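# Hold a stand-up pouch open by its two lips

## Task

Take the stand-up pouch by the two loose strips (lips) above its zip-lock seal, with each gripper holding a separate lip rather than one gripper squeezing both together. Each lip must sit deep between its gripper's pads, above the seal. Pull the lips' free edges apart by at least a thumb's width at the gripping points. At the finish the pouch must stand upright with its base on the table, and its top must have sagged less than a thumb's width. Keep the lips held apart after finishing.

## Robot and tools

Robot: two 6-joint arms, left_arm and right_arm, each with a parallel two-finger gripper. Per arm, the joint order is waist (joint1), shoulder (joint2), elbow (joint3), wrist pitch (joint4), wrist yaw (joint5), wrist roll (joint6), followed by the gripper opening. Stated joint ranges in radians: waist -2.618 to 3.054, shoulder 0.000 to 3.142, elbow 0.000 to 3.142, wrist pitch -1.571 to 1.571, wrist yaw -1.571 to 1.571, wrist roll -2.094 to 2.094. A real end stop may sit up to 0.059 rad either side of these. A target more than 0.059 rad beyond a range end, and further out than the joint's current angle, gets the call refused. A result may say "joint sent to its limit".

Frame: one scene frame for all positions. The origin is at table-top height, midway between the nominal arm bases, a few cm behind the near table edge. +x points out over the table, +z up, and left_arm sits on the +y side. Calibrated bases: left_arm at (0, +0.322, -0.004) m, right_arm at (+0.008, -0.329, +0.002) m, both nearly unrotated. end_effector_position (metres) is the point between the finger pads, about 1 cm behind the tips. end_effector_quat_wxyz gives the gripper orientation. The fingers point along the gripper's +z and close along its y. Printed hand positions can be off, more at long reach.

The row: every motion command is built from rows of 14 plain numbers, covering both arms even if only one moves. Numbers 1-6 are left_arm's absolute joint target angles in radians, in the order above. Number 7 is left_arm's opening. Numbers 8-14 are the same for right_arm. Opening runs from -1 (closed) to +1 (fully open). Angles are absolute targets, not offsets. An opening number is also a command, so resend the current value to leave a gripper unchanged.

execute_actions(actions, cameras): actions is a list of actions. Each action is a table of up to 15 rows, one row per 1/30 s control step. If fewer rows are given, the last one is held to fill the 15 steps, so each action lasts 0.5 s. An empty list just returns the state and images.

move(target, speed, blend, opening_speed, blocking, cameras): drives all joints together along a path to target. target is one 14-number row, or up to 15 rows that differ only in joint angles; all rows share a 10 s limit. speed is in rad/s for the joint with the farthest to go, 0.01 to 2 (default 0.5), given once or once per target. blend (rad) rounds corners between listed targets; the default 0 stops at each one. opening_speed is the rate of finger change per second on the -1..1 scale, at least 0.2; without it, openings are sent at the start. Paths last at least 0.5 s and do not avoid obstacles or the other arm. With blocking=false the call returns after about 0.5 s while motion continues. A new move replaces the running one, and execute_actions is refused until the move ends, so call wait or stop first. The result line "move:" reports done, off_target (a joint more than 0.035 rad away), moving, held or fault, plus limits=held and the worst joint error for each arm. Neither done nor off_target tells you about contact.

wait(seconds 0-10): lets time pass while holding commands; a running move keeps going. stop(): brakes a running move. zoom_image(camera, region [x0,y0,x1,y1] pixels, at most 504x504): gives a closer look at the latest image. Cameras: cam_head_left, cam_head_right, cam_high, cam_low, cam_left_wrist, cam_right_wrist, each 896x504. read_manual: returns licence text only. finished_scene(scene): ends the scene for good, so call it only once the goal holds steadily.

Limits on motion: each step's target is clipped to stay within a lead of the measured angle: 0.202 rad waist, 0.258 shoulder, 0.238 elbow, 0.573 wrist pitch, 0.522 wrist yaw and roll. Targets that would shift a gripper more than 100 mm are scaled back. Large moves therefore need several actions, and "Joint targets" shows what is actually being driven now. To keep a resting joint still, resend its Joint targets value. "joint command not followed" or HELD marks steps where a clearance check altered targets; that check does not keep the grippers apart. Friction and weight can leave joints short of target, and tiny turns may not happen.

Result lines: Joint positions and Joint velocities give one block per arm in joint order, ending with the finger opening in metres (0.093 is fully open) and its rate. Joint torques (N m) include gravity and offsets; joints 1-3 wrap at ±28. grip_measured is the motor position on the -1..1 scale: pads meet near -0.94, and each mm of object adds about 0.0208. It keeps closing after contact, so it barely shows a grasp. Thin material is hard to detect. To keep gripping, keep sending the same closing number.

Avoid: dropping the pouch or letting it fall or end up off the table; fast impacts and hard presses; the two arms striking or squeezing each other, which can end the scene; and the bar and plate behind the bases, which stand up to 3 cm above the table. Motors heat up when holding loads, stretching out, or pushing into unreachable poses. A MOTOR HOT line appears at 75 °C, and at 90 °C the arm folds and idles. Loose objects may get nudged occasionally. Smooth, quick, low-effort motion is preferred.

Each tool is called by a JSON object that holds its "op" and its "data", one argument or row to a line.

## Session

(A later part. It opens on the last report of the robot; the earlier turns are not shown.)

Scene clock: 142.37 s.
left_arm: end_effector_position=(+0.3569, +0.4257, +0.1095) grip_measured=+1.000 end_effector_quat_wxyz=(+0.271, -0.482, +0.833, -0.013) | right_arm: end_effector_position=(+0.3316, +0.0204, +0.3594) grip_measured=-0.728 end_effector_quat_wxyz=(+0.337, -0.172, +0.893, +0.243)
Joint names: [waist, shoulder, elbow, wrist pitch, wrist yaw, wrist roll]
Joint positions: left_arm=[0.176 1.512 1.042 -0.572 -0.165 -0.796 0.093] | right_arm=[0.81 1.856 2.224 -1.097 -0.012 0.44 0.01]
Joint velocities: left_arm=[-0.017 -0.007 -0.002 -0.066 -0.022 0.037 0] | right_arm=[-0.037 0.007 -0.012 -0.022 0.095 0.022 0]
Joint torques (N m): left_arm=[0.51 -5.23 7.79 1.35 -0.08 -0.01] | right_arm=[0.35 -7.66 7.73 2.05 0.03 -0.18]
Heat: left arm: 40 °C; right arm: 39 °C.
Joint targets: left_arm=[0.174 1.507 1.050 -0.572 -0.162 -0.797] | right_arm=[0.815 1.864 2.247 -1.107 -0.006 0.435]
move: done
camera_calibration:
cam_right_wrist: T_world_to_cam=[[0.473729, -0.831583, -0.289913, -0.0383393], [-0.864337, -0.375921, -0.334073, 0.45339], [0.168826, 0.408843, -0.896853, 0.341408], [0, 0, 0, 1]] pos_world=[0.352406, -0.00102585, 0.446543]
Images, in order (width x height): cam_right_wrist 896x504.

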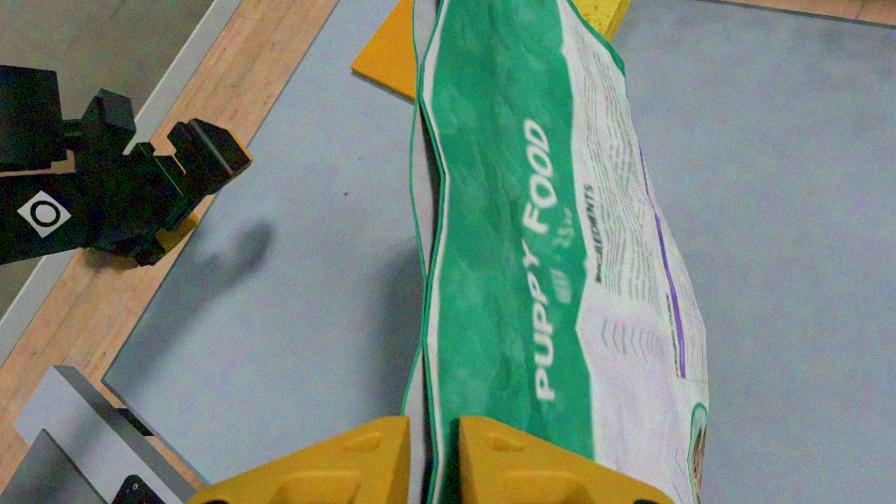

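{"op": "move", "data": {
  "target": [0.174,1.507,1.05,-0.572,-0.162,-0.797,1,0.803,1.796,2.138,-1.075,-0.006,0.435,-0.73],
  "cameras": ["cam_right_wrist"],
  "speed": 0.1
}}

{"op": "zoom_image", "data": {
  "camera": "cam_right_wrist",
  "region": [300, 250, 550, 504]
}}

Scene clock: 150.13 s.
left_arm: end_effector_position=(+0.3569, +0.4257, +0.1095) grip_measured=+1.000 end_effector_quat_wxyz=(+0.271, -0.482, +0.833, -0.013) | right_arm: end_effector_position=(+0.3263, +0.0147, +0.3511) grip_measured=-0.728 end_effector_quat_wxyz=(+0.330, -0.173, +0.897, +0.238)
Joint names: [waist, shoulder, elbow, wrist pitch, wrist yaw, wrist roll]
Joint positions: left_arm=[0.176 1.512 1.042 -0.572 -0.165 -0.796 0.093] | right_arm=[0.81 1.819 2.152 -1.083 -0.012 0.44 0.01]
Joint velocities: left_arm=[-0.007 -0.012 0.007 -0.11 -0.051 0.037 0] | right_arm=[-0.017 0.007 0.012 -0.007 0.022 -0.022 0]
Joint torques (N m): left_arm=[0.38 -5.27 7.76 1.33 -0.1 0.03] | right_arm=[-0.61 -9.96 4.57 2.23 0.05 -0.2]
Heat: left arm: 40 °C; right arm: 38 °C.
Joint targets: left_arm=[0.174 1.507 1.050 -0.572 -0.162 -0.797] | right_arm=[0.803 1.796 2.138 -1.075 -0.006 0.435]
move: done
camera_calibration:
cam_right_wrist: T_world_to_cam=[[0.469601, -0.835817, -0.284402, -0.043499], [-0.868881, -0.380387, -0.316782, 0.439364], [0.156589, 0.395873, -0.904856, 0.344211], [0, 0, 0, 1]] pos_world=[0.348283, -0.00549255, 0.438273]
Images, in order (width x height): cam_right_wrist 896x504.

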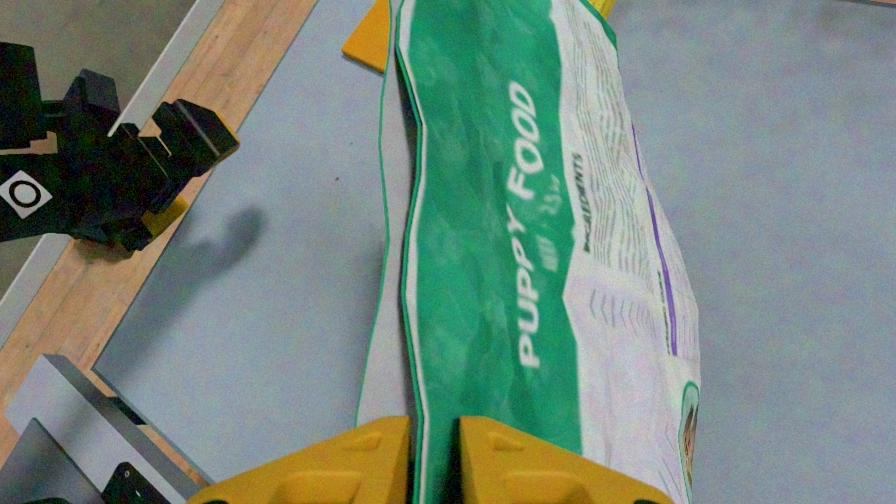

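Scaled by 1.984 from the camera's 896x504 image, which has a finer 1280x720 frame.

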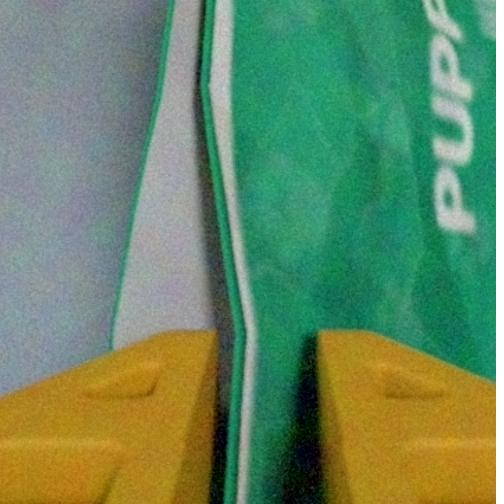

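{"op": "move", "data": {
  "target": [0.174,1.507,1.05,-0.572,-0.162,-0.797,1,0.803,1.767,2.049,-1.013,-0.006,0.435,-0.73],
  "cameras": ["cam_right_wrist"],
  "speed": 0.1
}}

{"op": "zoom_image", "data": {
  "camera": "cam_right_wrist",
  "region": [300, 250, 550, 504]
}}

Scene clock: 156.73 s.
left_arm: end_effector_position=(+0.3569, +0.4257, +0.1095) grip_measured=+1.000 end_effector_quat_wxyz=(+0.271, -0.482, +0.833, -0.013) | right_arm: end_effector_position=(+0.3267, +0.0149, +0.3446) grip_measured=-0.728 end_effector_quat_wxyz=(+0.335, -0.172, +0.894, +0.242)
Joint names: [waist, shoulder, elbow, wrist pitch, wrist yaw, wrist roll]
Joint positions: left_arm=[0.176 1.512 1.042 -0.572 -0.165 -0.796 0.093] | right_arm=[0.81 1.784 2.066 -1.017 -0.012 0.44 0.01]
Joint velocities: left_arm=[-0.007 0.002 0.007 0.022 -0.037 -0.051 0] | right_arm=[0.002 -0.017 -0.007 -0.037 0.051 0.022 -0.001]
Joint torques (N m): left_arm=[0.38 -5.04 7.77 1.3 -0.08 -0.01] | right_arm=[-0.49 -9.43 4.6 2.16 0.09 -0.16]
Heat: left arm: 40 °C; right arm: 39 °C.
Joint targets: left_arm=[0.174 1.507 1.050 -0.572 -0.162 -0.797] | right_arm=[0.803 1.767 2.049 -1.013 -0.006 0.435]
move: done
camera_calibration:
cam_right_wrist: T_world_to_cam=[[0.472611, -0.832731, -0.288441, -0.0449231], [-0.865584, -0.377148, -0.32943, 0.440981], [0.165542, 0.405362, -0.899043, 0.333084], [0, 0, 0, 1]] pos_world=[0.347798, -0.00611327, 0.431772]
Images, in order (width x height): cam_right_wrist 896x504.

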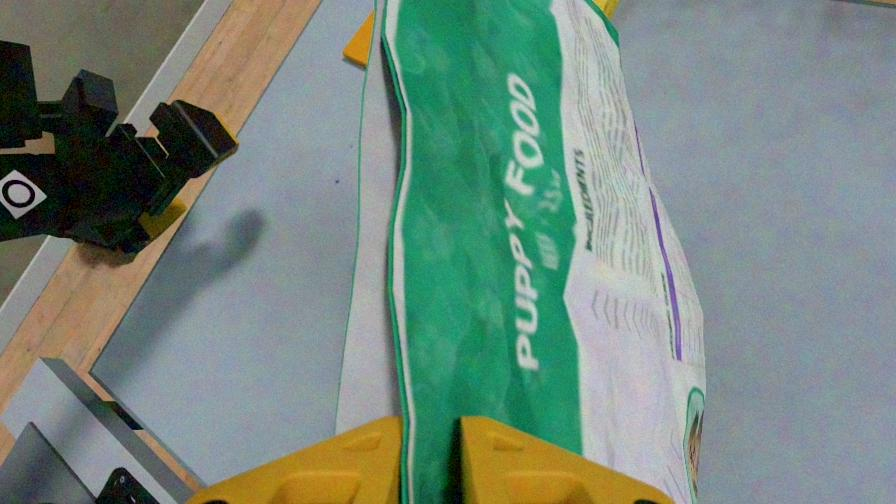

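Scaled by 1.984 from the camera's 896x504 image, which has a finer 1280x720 frame.

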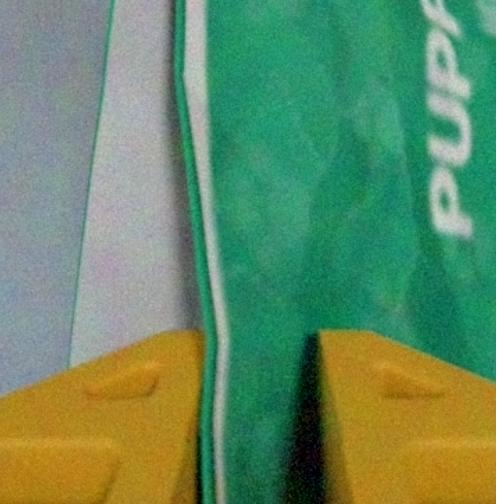

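{"op": "move", "data": {
  "target": [0.174,1.507,1.05,-0.572,-0.162,-0.797,1,0.803,1.767,2.049,-1.013,-0.006,0.435,-1],
  "cameras": ["cam_right_wrist","cam_high"],
  "opening_speed": 0.4
}}

{"op": "zoom_image", "data": {
  "camera": "cam_right_wrist",
  "region": [300, 0, 650, 504]
}}

{"op": "zoom_image", "data": {
  "camera": "cam_high",
  "region": [370, 90, 580, 260]
}}

Scene clock: 161.03 s.
left_arm: end_effector_position=(+0.3569, +0.4257, +0.1095) grip_measured=+1.000 end_effector_quat_wxyz=(+0.271, -0.482, +0.833, -0.013) | right_arm: end_effector_position=(+0.3277, +0.0133, +0.3439) grip_measured=-0.975 end_effector_quat_wxyz=(+0.336, -0.170, +0.895, +0.239)
Joint names: [waist, shoulder, elbow, wrist pitch, wrist yaw, wrist roll]
Joint positions: left_arm=[0.176 1.512 1.042 -0.572 -0.165 -0.796 0.093] | right_arm=[0.808 1.784 2.066 -1.02 -0.007 0.44 0]
Joint velocities: left_arm=[-0.007 -0.002 0.002 -0.022 0.022 0.007 0] | right_arm=[-0.012 -0.022 -0.007 -0.007 0.037 0.037 0]
Joint torques (N m): left_arm=[0.38 -5.34 7.76 1.36 -0.08 0] | right_arm=[-0.39 -9.42 4.55 2.2 0 -0.16]
Heat: left arm: 40 °C; right arm: 39 °C.
Joint targets: left_arm=[0.174 1.507 1.050 -0.572 -0.162 -0.797] | right_arm=[0.803 1.767 2.049 -1.013 -0.006 0.435]
move: done
camera_calibration:
cam_right_wrist: T_world_to_cam=[[0.467557, -0.836915, -0.284542, -0.0466555], [-0.867853, -0.37343, -0.327692, 0.441128], [0.167994, 0.400155, -0.900918, 0.332883], [0, 0, 0, 1]] pos_world=[0.348726, -0.00752097, 0.431179]
Images, in order (width x height): cam_high 896x504, cam_right_wrist 896x504.

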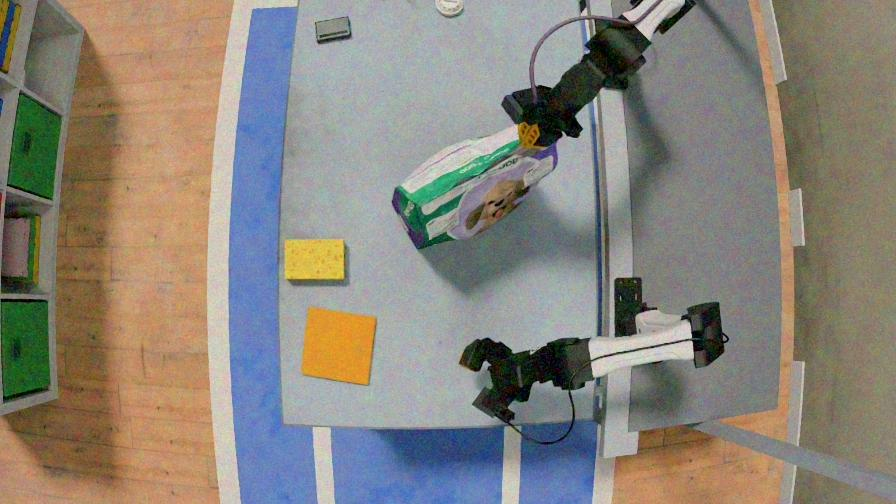

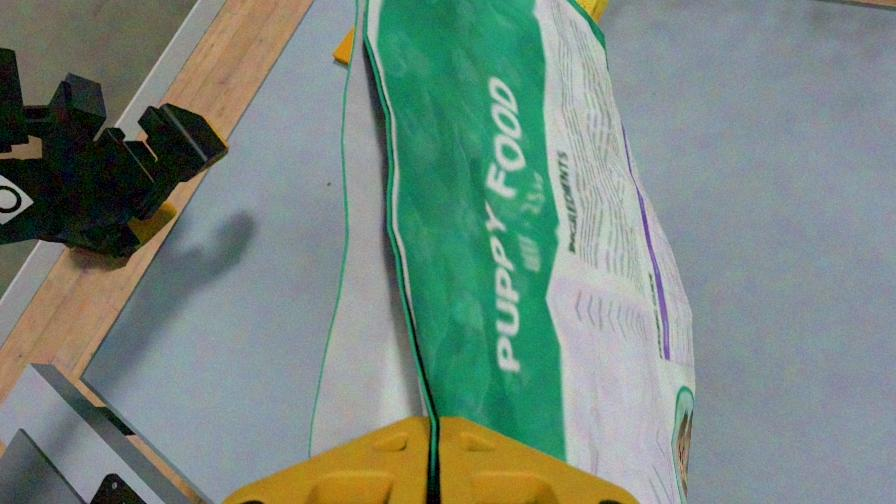

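Scaled by 1.000.

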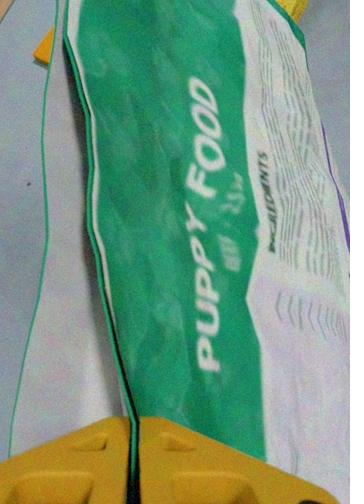

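Scaled by 2.400 from the camera's 896x504 image, which has a finer 1280x720 frame.

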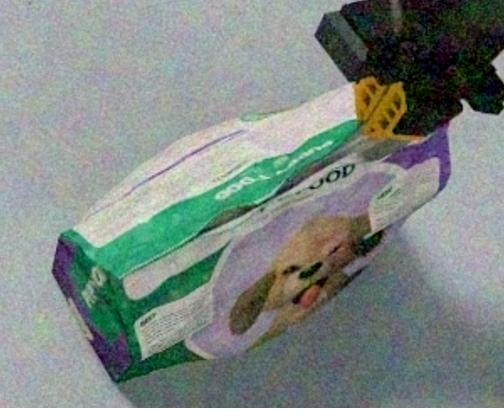

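{"op": "move", "data": {
  "target": [
    [0.1,1.4,2.2,-1.2,-0.3,-1.0,-0.6,0.803,1.767,2.049,-1.013,-0.006,0.435,-1],
    [-0.4,1.55,2.35,-1.35,-0.35,-1.2,-0.6,0.803,1.767,2.049,-1.013,-0.006,0.435,-1],
    [-0.775,1.85,2.4,-1.32,-0.377,-1.29,-0.6,0.803,1.767,2.049,-1.013,-0.006,0.435,-1]
  ],
  "blend": 0.1
}}

{"op": "zoom_image", "data": {
  "camera": "cam_left_wrist",
  "region": [250, 100, 650, 504]
}}

{"op": "zoom_image", "data": {
  "camera": "cam_right_wrist",
  "region": [200, 0, 650, 504]
}}

Scene clock: 189.67 s.
left_arm: end_effector_position=(+0.3545, +0.0803, +0.3859) grip_measured=-0.598 end_effector_quat_wxyz=(+0.342, -0.310, +0.854, -0.240) | right_arm: end_effector_position=(+0.3277, +0.0133, +0.3439) grip_measured=-0.975 end_effector_quat_wxyz=(+0.336, -0.170, +0.895, +0.239)
Joint names: [waist, shoulder, elbow, wrist pitch, wrist yaw, wrist roll]
Joint positions: left_arm=[-0.775 1.843 2.378 -1.325 -0.372 -1.284 0.016] | right_arm=[0.808 1.784 2.066 -1.02 -0.007 0.44 0]
Joint velocities: left_arm=[0.017 -0.012 0.002 -0.051 0.007 -0.037 0.001] | right_arm=[-0.007 0.002 -0.007 0.007 -0.007 -0.037 0]
Joint torques (N m): left_arm=[0.53 -5.59 7.58 1.69 -0.26 0] | right_arm=[-0.38 -9.47 4.48 2.17 0.01 -0.16]
Heat: left arm: 40 °C; right arm: 39 °C.
Joint targets: left_arm=[-0.775 1.850 2.400 -1.320 -0.377 -1.290] | right_arm=[0.803 1.767 2.049 -1.013 -0.006 0.435]
move: done
camera_calibration:
cam_left_wrist: T_world_to_cam=[[0.342056, -0.687957, 0.640088, -0.315962], [-0.838072, -0.531438, -0.123324, 0.42639], [0.425009, -0.494256, -0.75834, 0.264634], [0, 0, 0, 1]] pos_world=[0.352951, 0.140028, 0.45551]
cam_right_wrist: T_world_to_cam=[[0.467557, -0.836915, -0.284542, -0.0466555], [-0.867853, -0.37343, -0.327692, 0.441128], [0.167994, 0.400155, -0.900918, 0.332883], [0, 0, 0, 1]] pos_world=[0.348726, -0.00752097, 0.431179]

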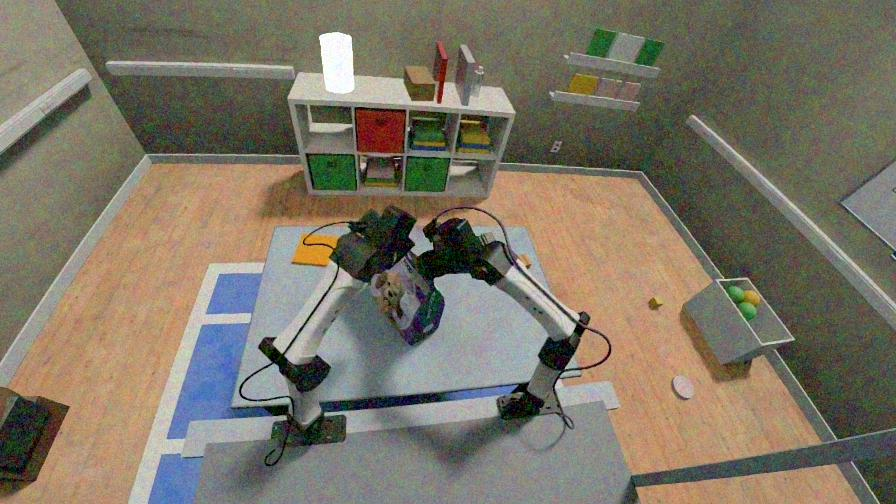

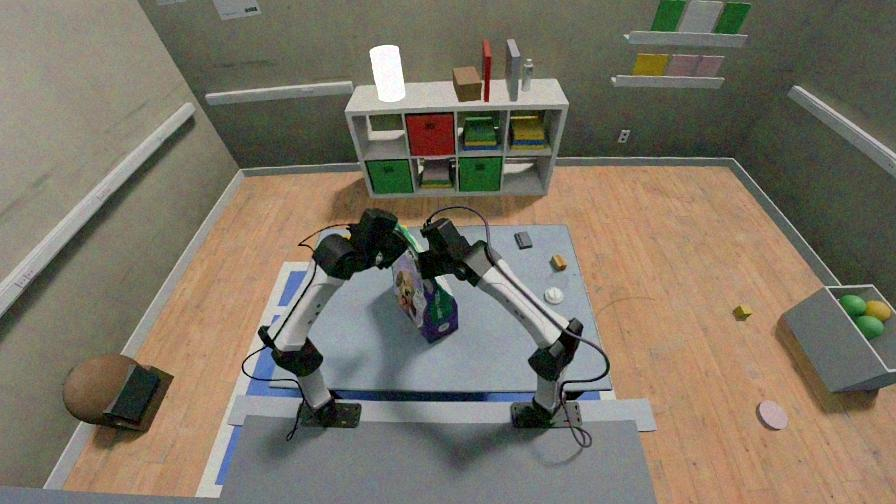

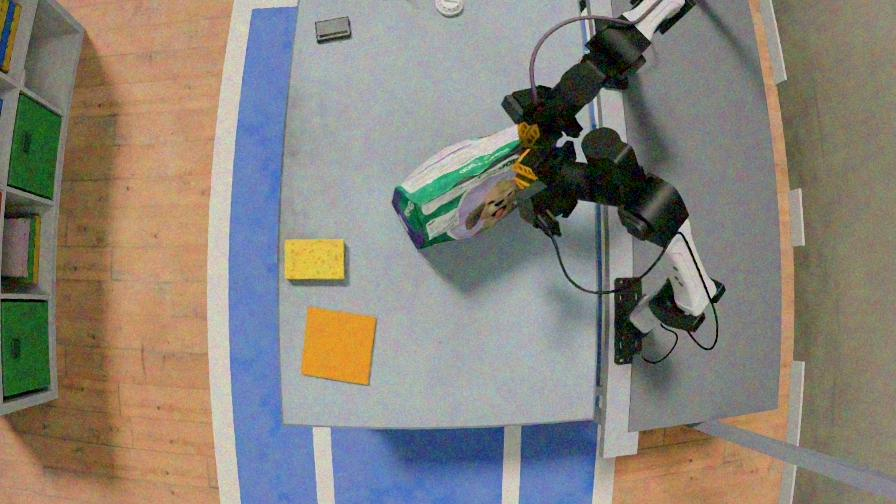

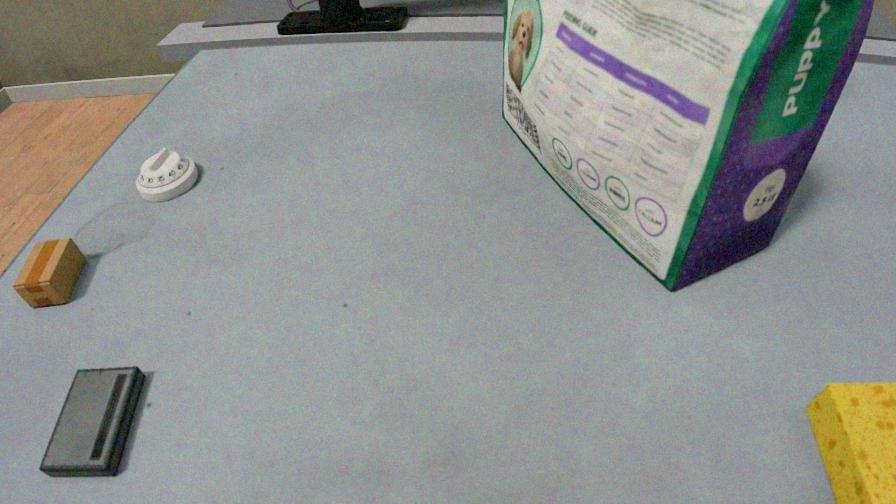

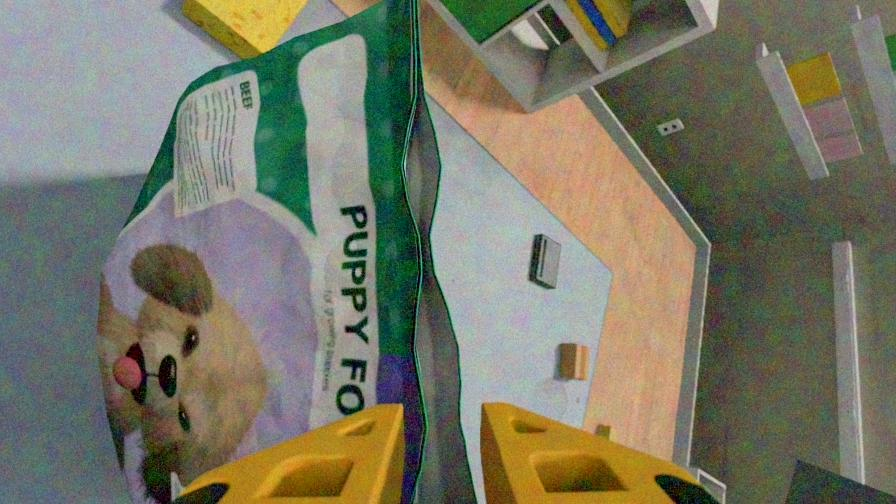

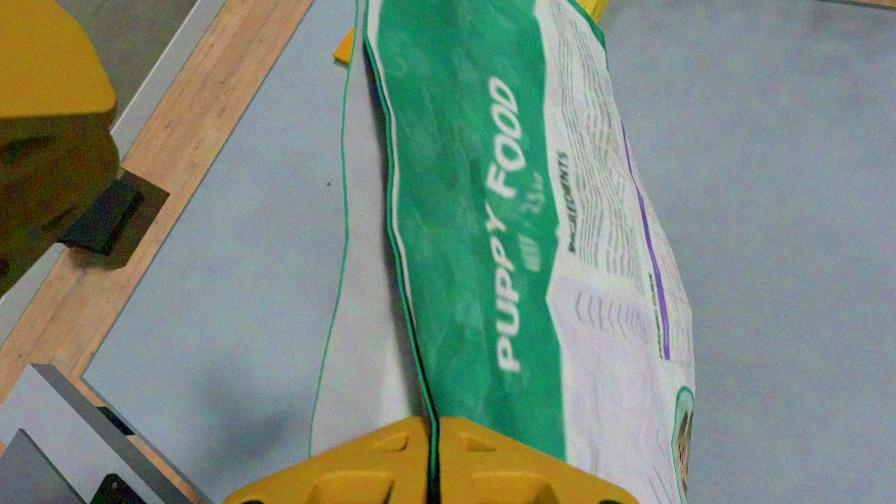

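Scaled by 1.248 from the camera's 896x504 image, which has a finer 1280x720 frame.

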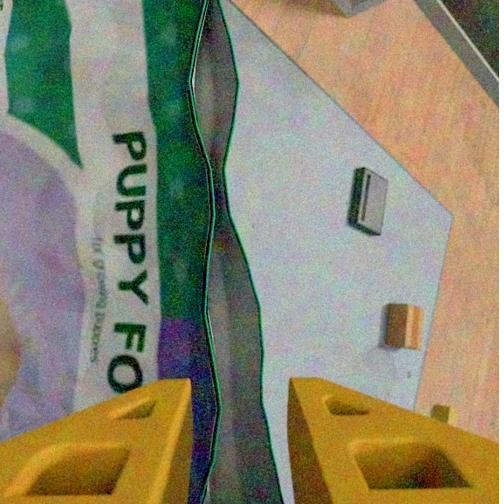

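Scaled by 1.000.

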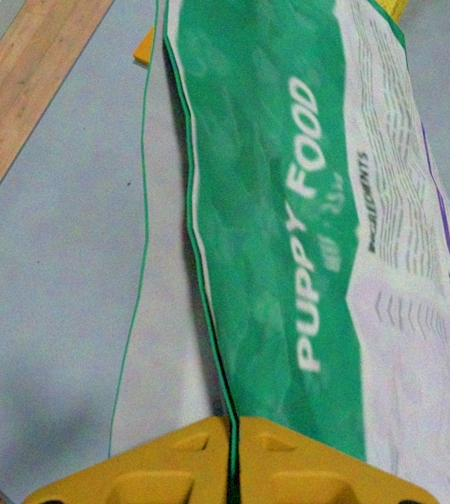

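{"op": "move", "data": {
  "target": [-0.776,1.772,2.19,-1.183,-0.376,-1.29,-0.69,0.803,1.767,2.049,-1.013,-0.006,0.435,-1],
  "cameras": ["cam_left_wrist","cam_right_wrist"],
  "speed": 0.15
}}

{"op": "zoom_image", "data": {
  "camera": "cam_left_wrist",
  "region": [300, 204, 600, 504]
}}

Scene clock: 202.80 s.
left_arm: end_effector_position=(+0.3616, +0.0734, +0.3629) grip_measured=-0.688 end_effector_quat_wxyz=(+0.341, -0.310, +0.855, -0.238) | right_arm: end_effector_position=(+0.3277, +0.0133, +0.3439) grip_measured=-0.975 end_effector_quat_wxyz=(+0.336, -0.170, +0.895, +0.239)
Joint names: [waist, shoulder, elbow, wrist pitch, wrist yaw, wrist roll]
Joint positions: left_arm=[-0.775 1.799 2.201 -1.199 -0.373 -1.285 0.012] | right_arm=[0.808 1.784 2.066 -1.02 -0.007 0.44 0]
Joint velocities: left_arm=[0.002 -0.007 0.007 -0.007 -0.007 0.022 0.001] | right_arm=[-0.007 0.002 -0.012 -0.022 -0.037 -0.007 0]
Joint torques (N m): left_arm=[0.49 -8.36 5.08 1.8 -0.23 -0.01] | right_arm=[-0.53 -9.47 4.53 2.15 0.02 -0.18]
Heat: left arm: 40 °C; right arm: 40 °C.
Joint targets: left_arm=[-0.776 1.772 2.190 -1.183 -0.376 -1.290] | right_arm=[0.803 1.767 2.049 -1.013 -0.006 0.435]
move: done
camera_calibration:
cam_left_wrist: T_world_to_cam=[[0.345486, -0.689743, 0.636312, -0.308131], [-0.837914, -0.532045, -0.121775, 0.425315], [0.42254, -0.491103, -0.76176, 0.24264], [0, 0, 0, 1]] pos_world=[0.360307, 0.132917, 0.432693]
cam_right_wrist: T_world_to_cam=[[0.467557, -0.836915, -0.284542, -0.0466555], [-0.867853, -0.37343, -0.327692, 0.441128], [0.167994, 0.400155, -0.900918, 0.332883], [0, 0, 0, 1]] pos_world=[0.348726, -0.00752097, 0.431179]
Images, in order (width x height): cam_left_wrist 896x504, cam_right_wrist 896x504.

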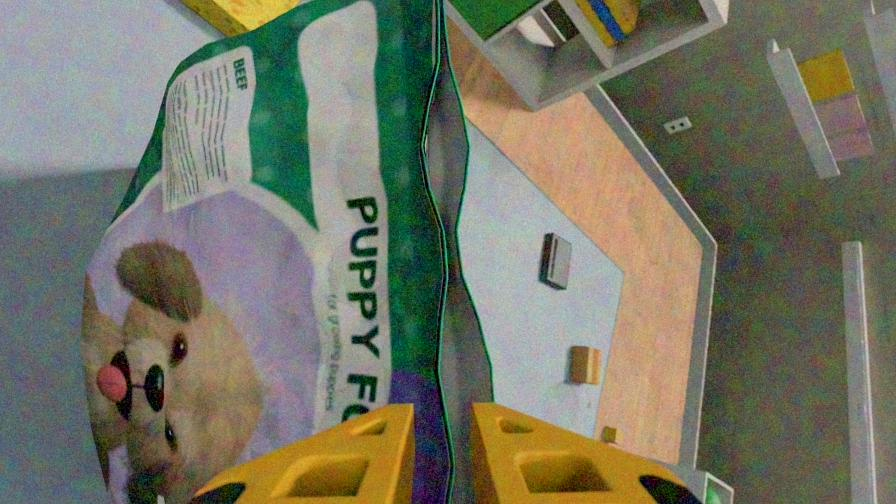

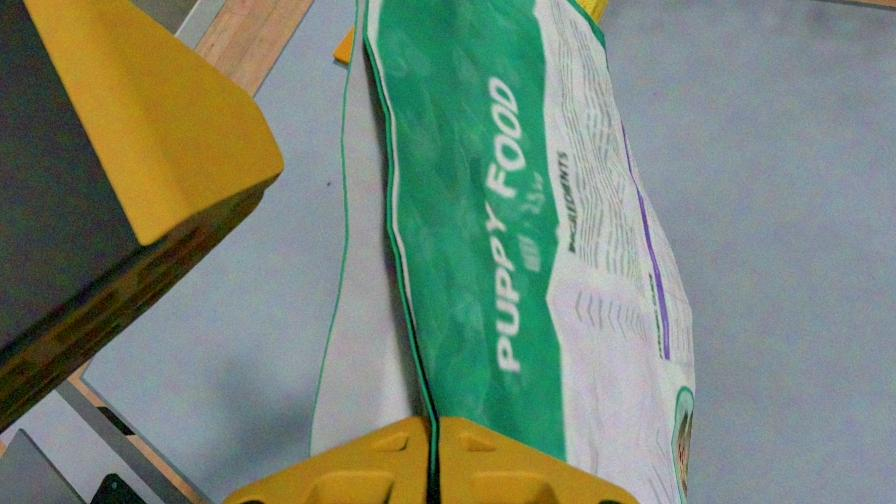

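Scaled by 1.680 from the camera's 896x504 image, which has a finer 1280x720 frame.

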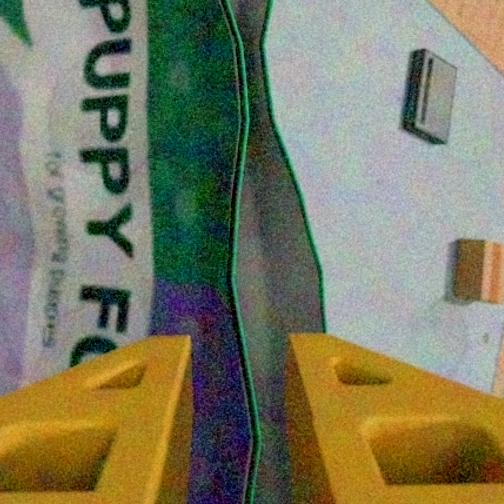

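{"op": "move", "data": {
  "target": [-0.741,1.815,2.1,-1.06,-0.353,-1.29,-0.69,0.803,1.767,2.049,-1.013,-0.006,0.435,-1],
  "cameras": ["cam_left_wrist","cam_right_wrist"],
  "speed": 0.1
}}

{"op": "zoom_image", "data": {
  "camera": "cam_left_wrist",
  "region": [300, 204, 600, 504]
}}

Scene clock: 209.10 s.
left_arm: end_effector_position=(+0.3820, +0.0703, +0.3494) grip_measured=-0.688 end_effector_quat_wxyz=(+0.348, -0.322, +0.845, -0.249) | right_arm: end_effector_position=(+0.3277, +0.0133, +0.3439) grip_measured=-0.975 end_effector_quat_wxyz=(+0.336, -0.170, +0.895, +0.239)
Joint names: [waist, shoulder, elbow, wrist pitch, wrist yaw, wrist roll]
Joint positions: left_arm=[-0.746 1.799 2.111 -1.076 -0.363 -1.285 0.012] | right_arm=[0.808 1.784 2.066 -1.02 -0.007 0.44 0]
Joint velocities: left_arm=[-0.002 -0.027 0.002 0.022 0.007 -0.066 -0.001] | right_arm=[-0.007 -0.017 -0.012 -0.066 0.007 0.022 0]
Joint torques (N m): left_arm=[1.07 -5.11 5.44 1.83 -0.1 0] | right_arm=[-0.44 -9.52 4.42 2.17 0.02 -0.17]
Heat: left arm: 39 °C; right arm: 40 °C.
Joint targets: left_arm=[-0.741 1.815 2.100 -1.060 -0.353 -1.290] | right_arm=[0.803 1.767 2.049 -1.013 -0.006 0.435]
move: done
camera_calibration:
cam_left_wrist: T_world_to_cam=[[0.347847, -0.664057, 0.661839, -0.320378], [-0.823699, -0.553623, -0.122562, 0.435403], [0.447797, -0.502524, -0.739559, 0.205629], [0, 0, 0, 1]] pos_world=[0.378003, 0.131633, 0.417477]
cam_right_wrist: T_world_to_cam=[[0.467557, -0.836915, -0.284542, -0.0466555], [-0.867853, -0.37343, -0.327692, 0.441128], [0.167994, 0.400155, -0.900918, 0.332883], [0, 0, 0, 1]] pos_world=[0.348726, -0.00752097, 0.431179]
Images, in order (width x height): cam_left_wrist 896x504, cam_right_wrist 896x504.

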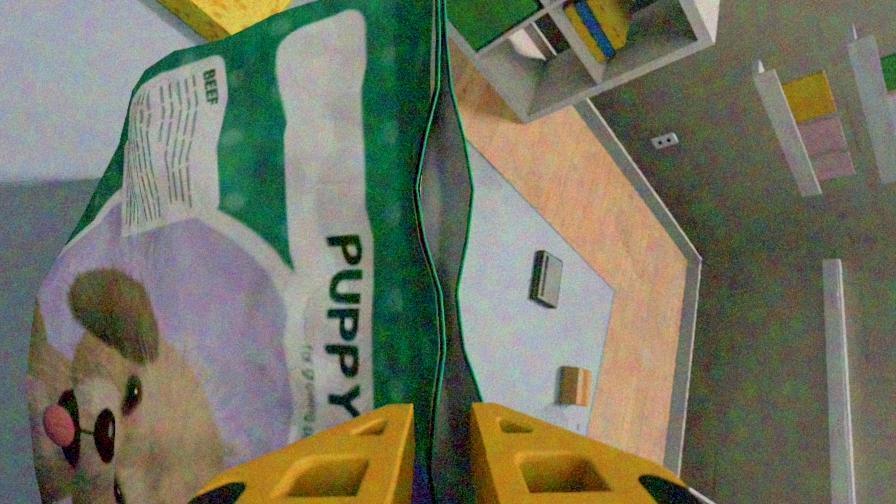

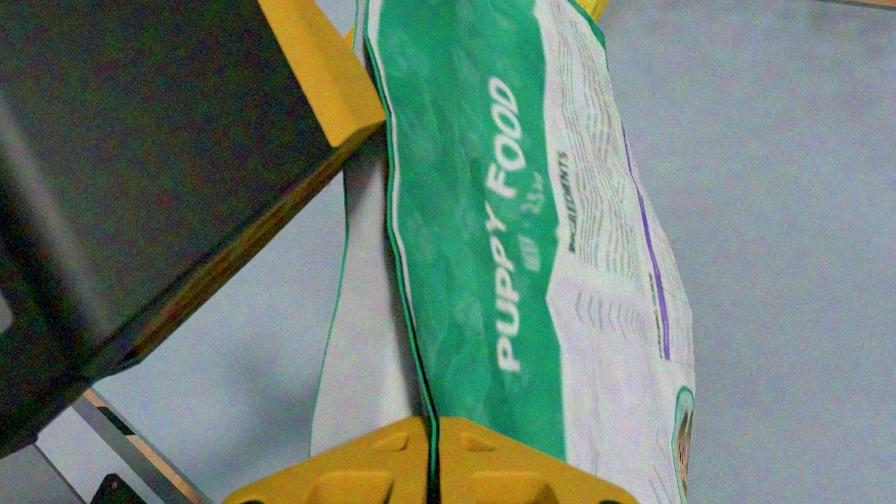

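Scaled by 1.680 from the camera's 896x504 image, which has a finer 1280x720 frame.

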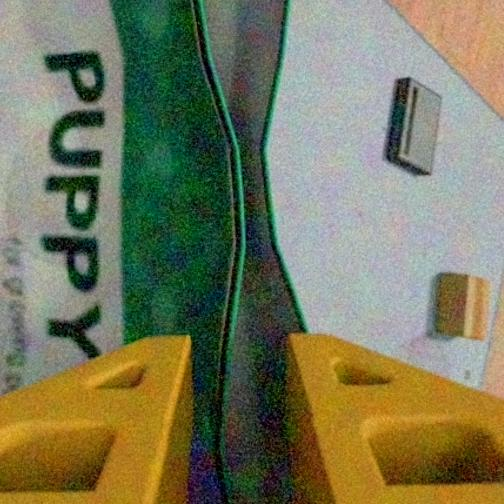

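{"op": "move", "data": {
  "target": [-0.762,1.816,2.062,-1.033,-0.358,-1.29,-0.69,0.803,1.767,2.049,-1.013,-0.006,0.435,-1],
  "cameras": ["cam_left_wrist","cam_right_wrist"],
  "speed": 0.08
}}

{"op": "zoom_image", "data": {
  "camera": "cam_left_wrist",
  "region": [300, 204, 600, 504]
}}

{"op": "zoom_image", "data": {
  "camera": "cam_right_wrist",
  "region": [250, 0, 550, 300]
}}

Scene clock: 218.87 s.
left_arm: end_effector_position=(+0.3817, +0.0646, +0.3391) grip_measured=-0.688 end_effector_quat_wxyz=(+0.344, -0.318, +0.849, -0.245) | right_arm: end_effector_position=(+0.3277, +0.0133, +0.3439) grip_measured=-0.975 end_effector_quat_wxyz=(+0.336, -0.170, +0.895, +0.239)
Joint names: [waist, shoulder, elbow, wrist pitch, wrist yaw, wrist roll]
Joint positions: left_arm=[-0.755 1.799 2.074 -1.051 -0.362 -1.285 0.012] | right_arm=[0.808 1.784 2.066 -1.02 -0.007 0.44 0]
Joint velocities: left_arm=[-0.007 0.007 0.027 -0.007 0.051 -0.037 0.001] | right_arm=[-0.007 0.007 0.002 -0.007 0.007 0.007 0]
Joint torques (N m): left_arm=[0.09 -5.23 5.67 1.85 -0.11 -0.02] | right_arm=[-0.49 -9.46 4.53 2.22 0 -0.21]
Heat: left arm: 39 °C; right arm: 41 °C.
Joint targets: left_arm=[-0.762 1.816 2.062 -1.033 -0.358 -1.290] | right_arm=[0.803 1.767 2.049 -1.013 -0.006 0.435]
move: done
camera_calibration:
cam_left_wrist: T_world_to_cam=[[0.347953, -0.673158, 0.652524, -0.313479], [-0.830163, -0.544633, -0.119177, 0.431496], [0.435611, -0.500233, -0.748338, 0.202803], [0, 0, 0, 1]] pos_world=[0.378945, 0.125435, 0.407742]
cam_right_wrist: T_world_to_cam=[[0.467557, -0.836915, -0.284542, -0.0466555], [-0.867853, -0.37343, -0.327692, 0.441128], [0.167994, 0.400155, -0.900918, 0.332883], [0, 0, 0, 1]] pos_world=[0.348726, -0.00752097, 0.431179]
Images, in order (width x height): cam_left_wrist 896x504, cam_right_wrist 896x504.

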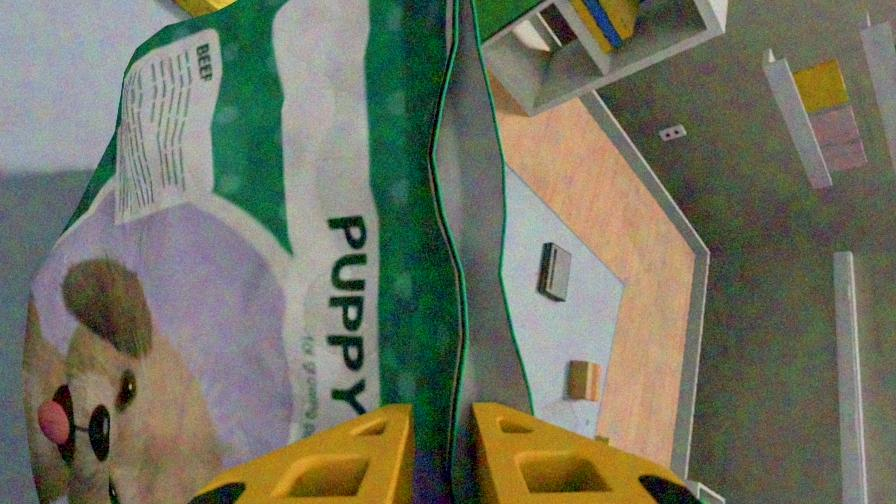

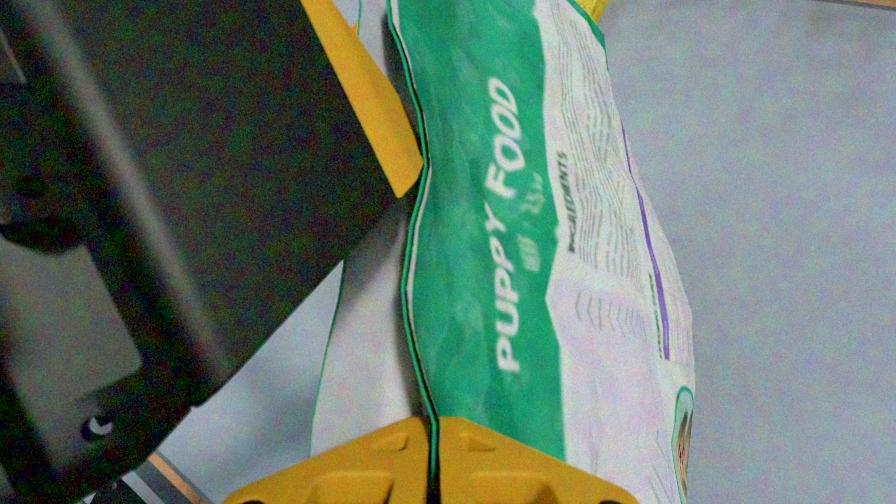

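Scaled by 1.680 from the camera's 896x504 image, which has a finer 1280x720 frame.

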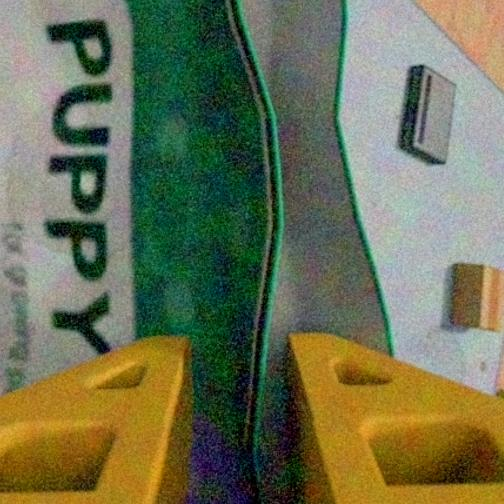

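Scaled by 1.680 from the camera's 896x504 image, which has a finer 1280x720 frame.

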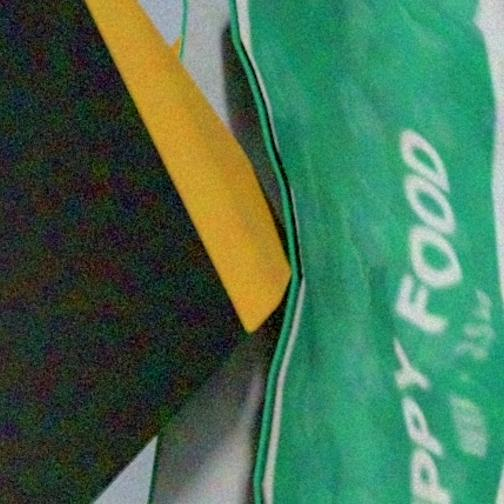

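{"op": "move", "data": {
  "target": [-0.775,1.824,2.044,-1.012,-0.366,-1.29,-0.69,0.803,1.767,2.049,-1.013,-0.006,0.435,-1],
  "cameras": ["cam_left_wrist","cam_right_wrist"],
  "speed": 0.08
}}

{"op": "zoom_image", "data": {
  "camera": "cam_left_wrist",
  "region": [300, 204, 600, 504]
}}

{"op": "zoom_image", "data": {
  "camera": "cam_right_wrist",
  "region": [250, 0, 550, 300]
}}

Scene clock: 227.87 s.
left_arm: end_effector_position=(+0.3827, +0.0580, +0.3349) grip_measured=-0.688 end_effector_quat_wxyz=(+0.345, -0.314, +0.849, -0.247) | right_arm: end_effector_position=(+0.3278, +0.0132, +0.3439) grip_measured=-0.975 end_effector_quat_wxyz=(+0.336, -0.170, +0.895, +0.238)
Joint names: [waist, shoulder, elbow, wrist pitch, wrist yaw, wrist roll]
Joint positions: left_arm=[-0.765 1.804 2.057 -1.025 -0.368 -1.285 0.012] | right_arm=[0.808 1.784 2.066 -1.02 -0.006 0.44 0]
Joint velocities: left_arm=[-0.002 -0.012 0.007 -0.066 0.007 -0.007 0] | right_arm=[-0.022 -0.012 -0.007 0.007 -0.051 0.066 0]
Joint torques (N m): left_arm=[-0.23 -5.05 5.5 1.8 -0.18 0] | right_arm=[-0.35 -9.54 4.66 2.21 0.02 -0.17]
Heat: left arm: 39 °C; right arm: 41 °C.
Joint targets: left_arm=[-0.775 1.824 2.044 -1.012 -0.366 -1.290] | right_arm=[0.803 1.767 2.049 -1.013 -0.006 0.435]
move: done
camera_calibration:
cam_left_wrist: T_world_to_cam=[[0.339819, -0.675649, 0.654233, -0.312863], [-0.833141, -0.539003, -0.123901, 0.430654], [0.436347, -0.502965, -0.746075, 0.19504], [0, 0, 0, 1]] pos_world=[0.380007, 0.118836, 0.403559]
cam_right_wrist: T_world_to_cam=[[0.467183, -0.83728, -0.284082, -0.0468034], [-0.867945, -0.373045, -0.327884, 0.441268], [0.168555, 0.399749, -0.900994, 0.33275], [0, 0, 0, 1]] pos_world=[0.348775, -0.00759141, 0.431195]
Images, in order (width x height): cam_left_wrist 896x504, cam_right_wrist 896x504.

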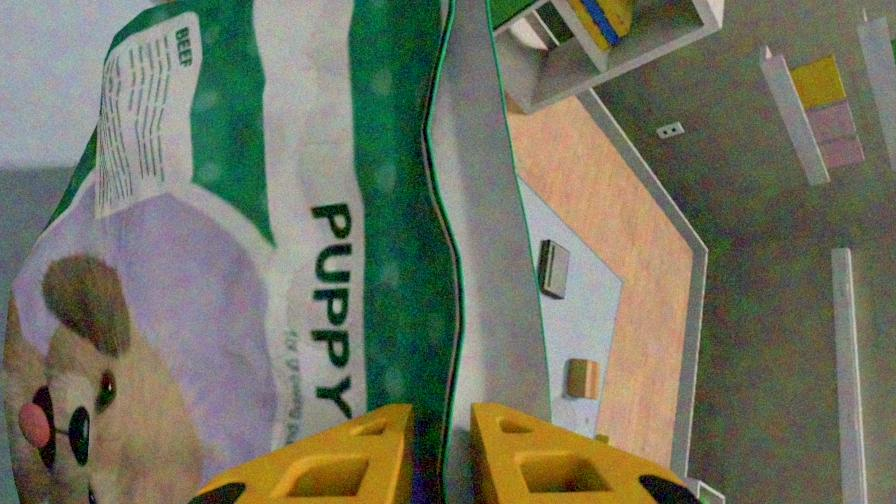

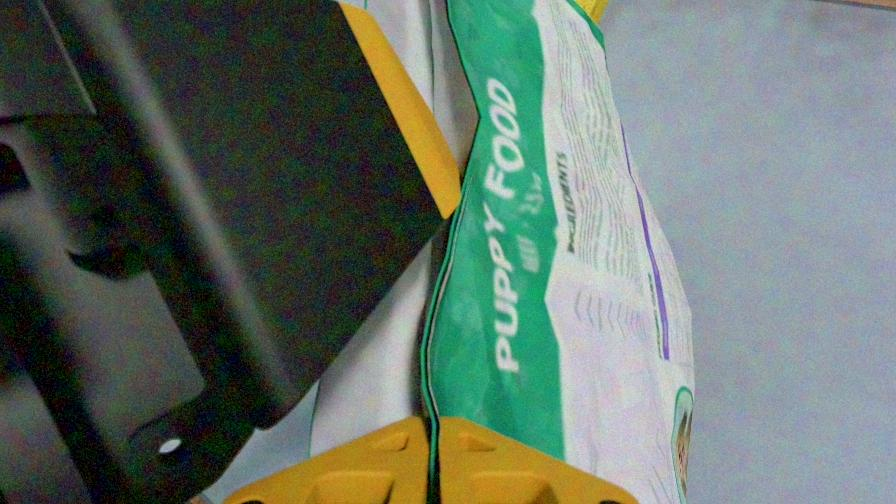

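Scaled by 1.680 from the camera's 896x504 image, which has a finer 1280x720 frame.

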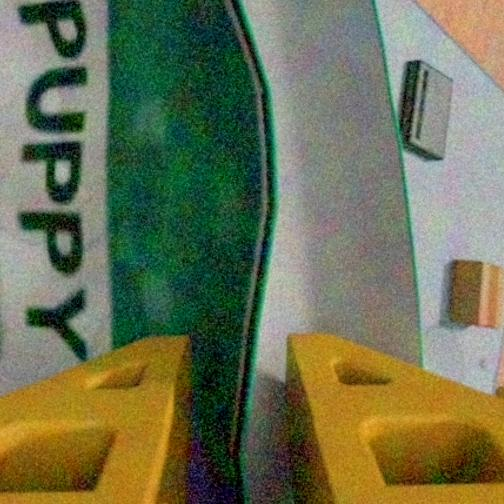

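Scaled by 1.680 from the camera's 896x504 image, which has a finer 1280x720 frame.

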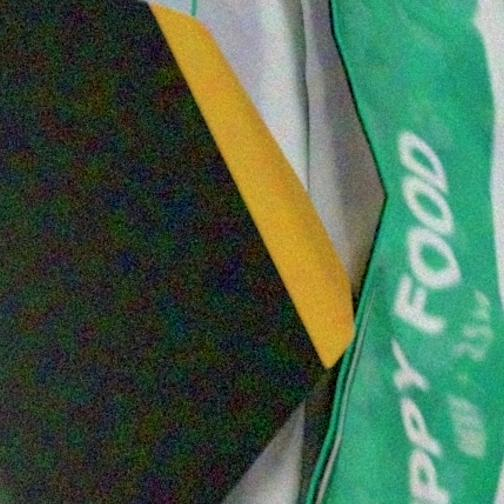

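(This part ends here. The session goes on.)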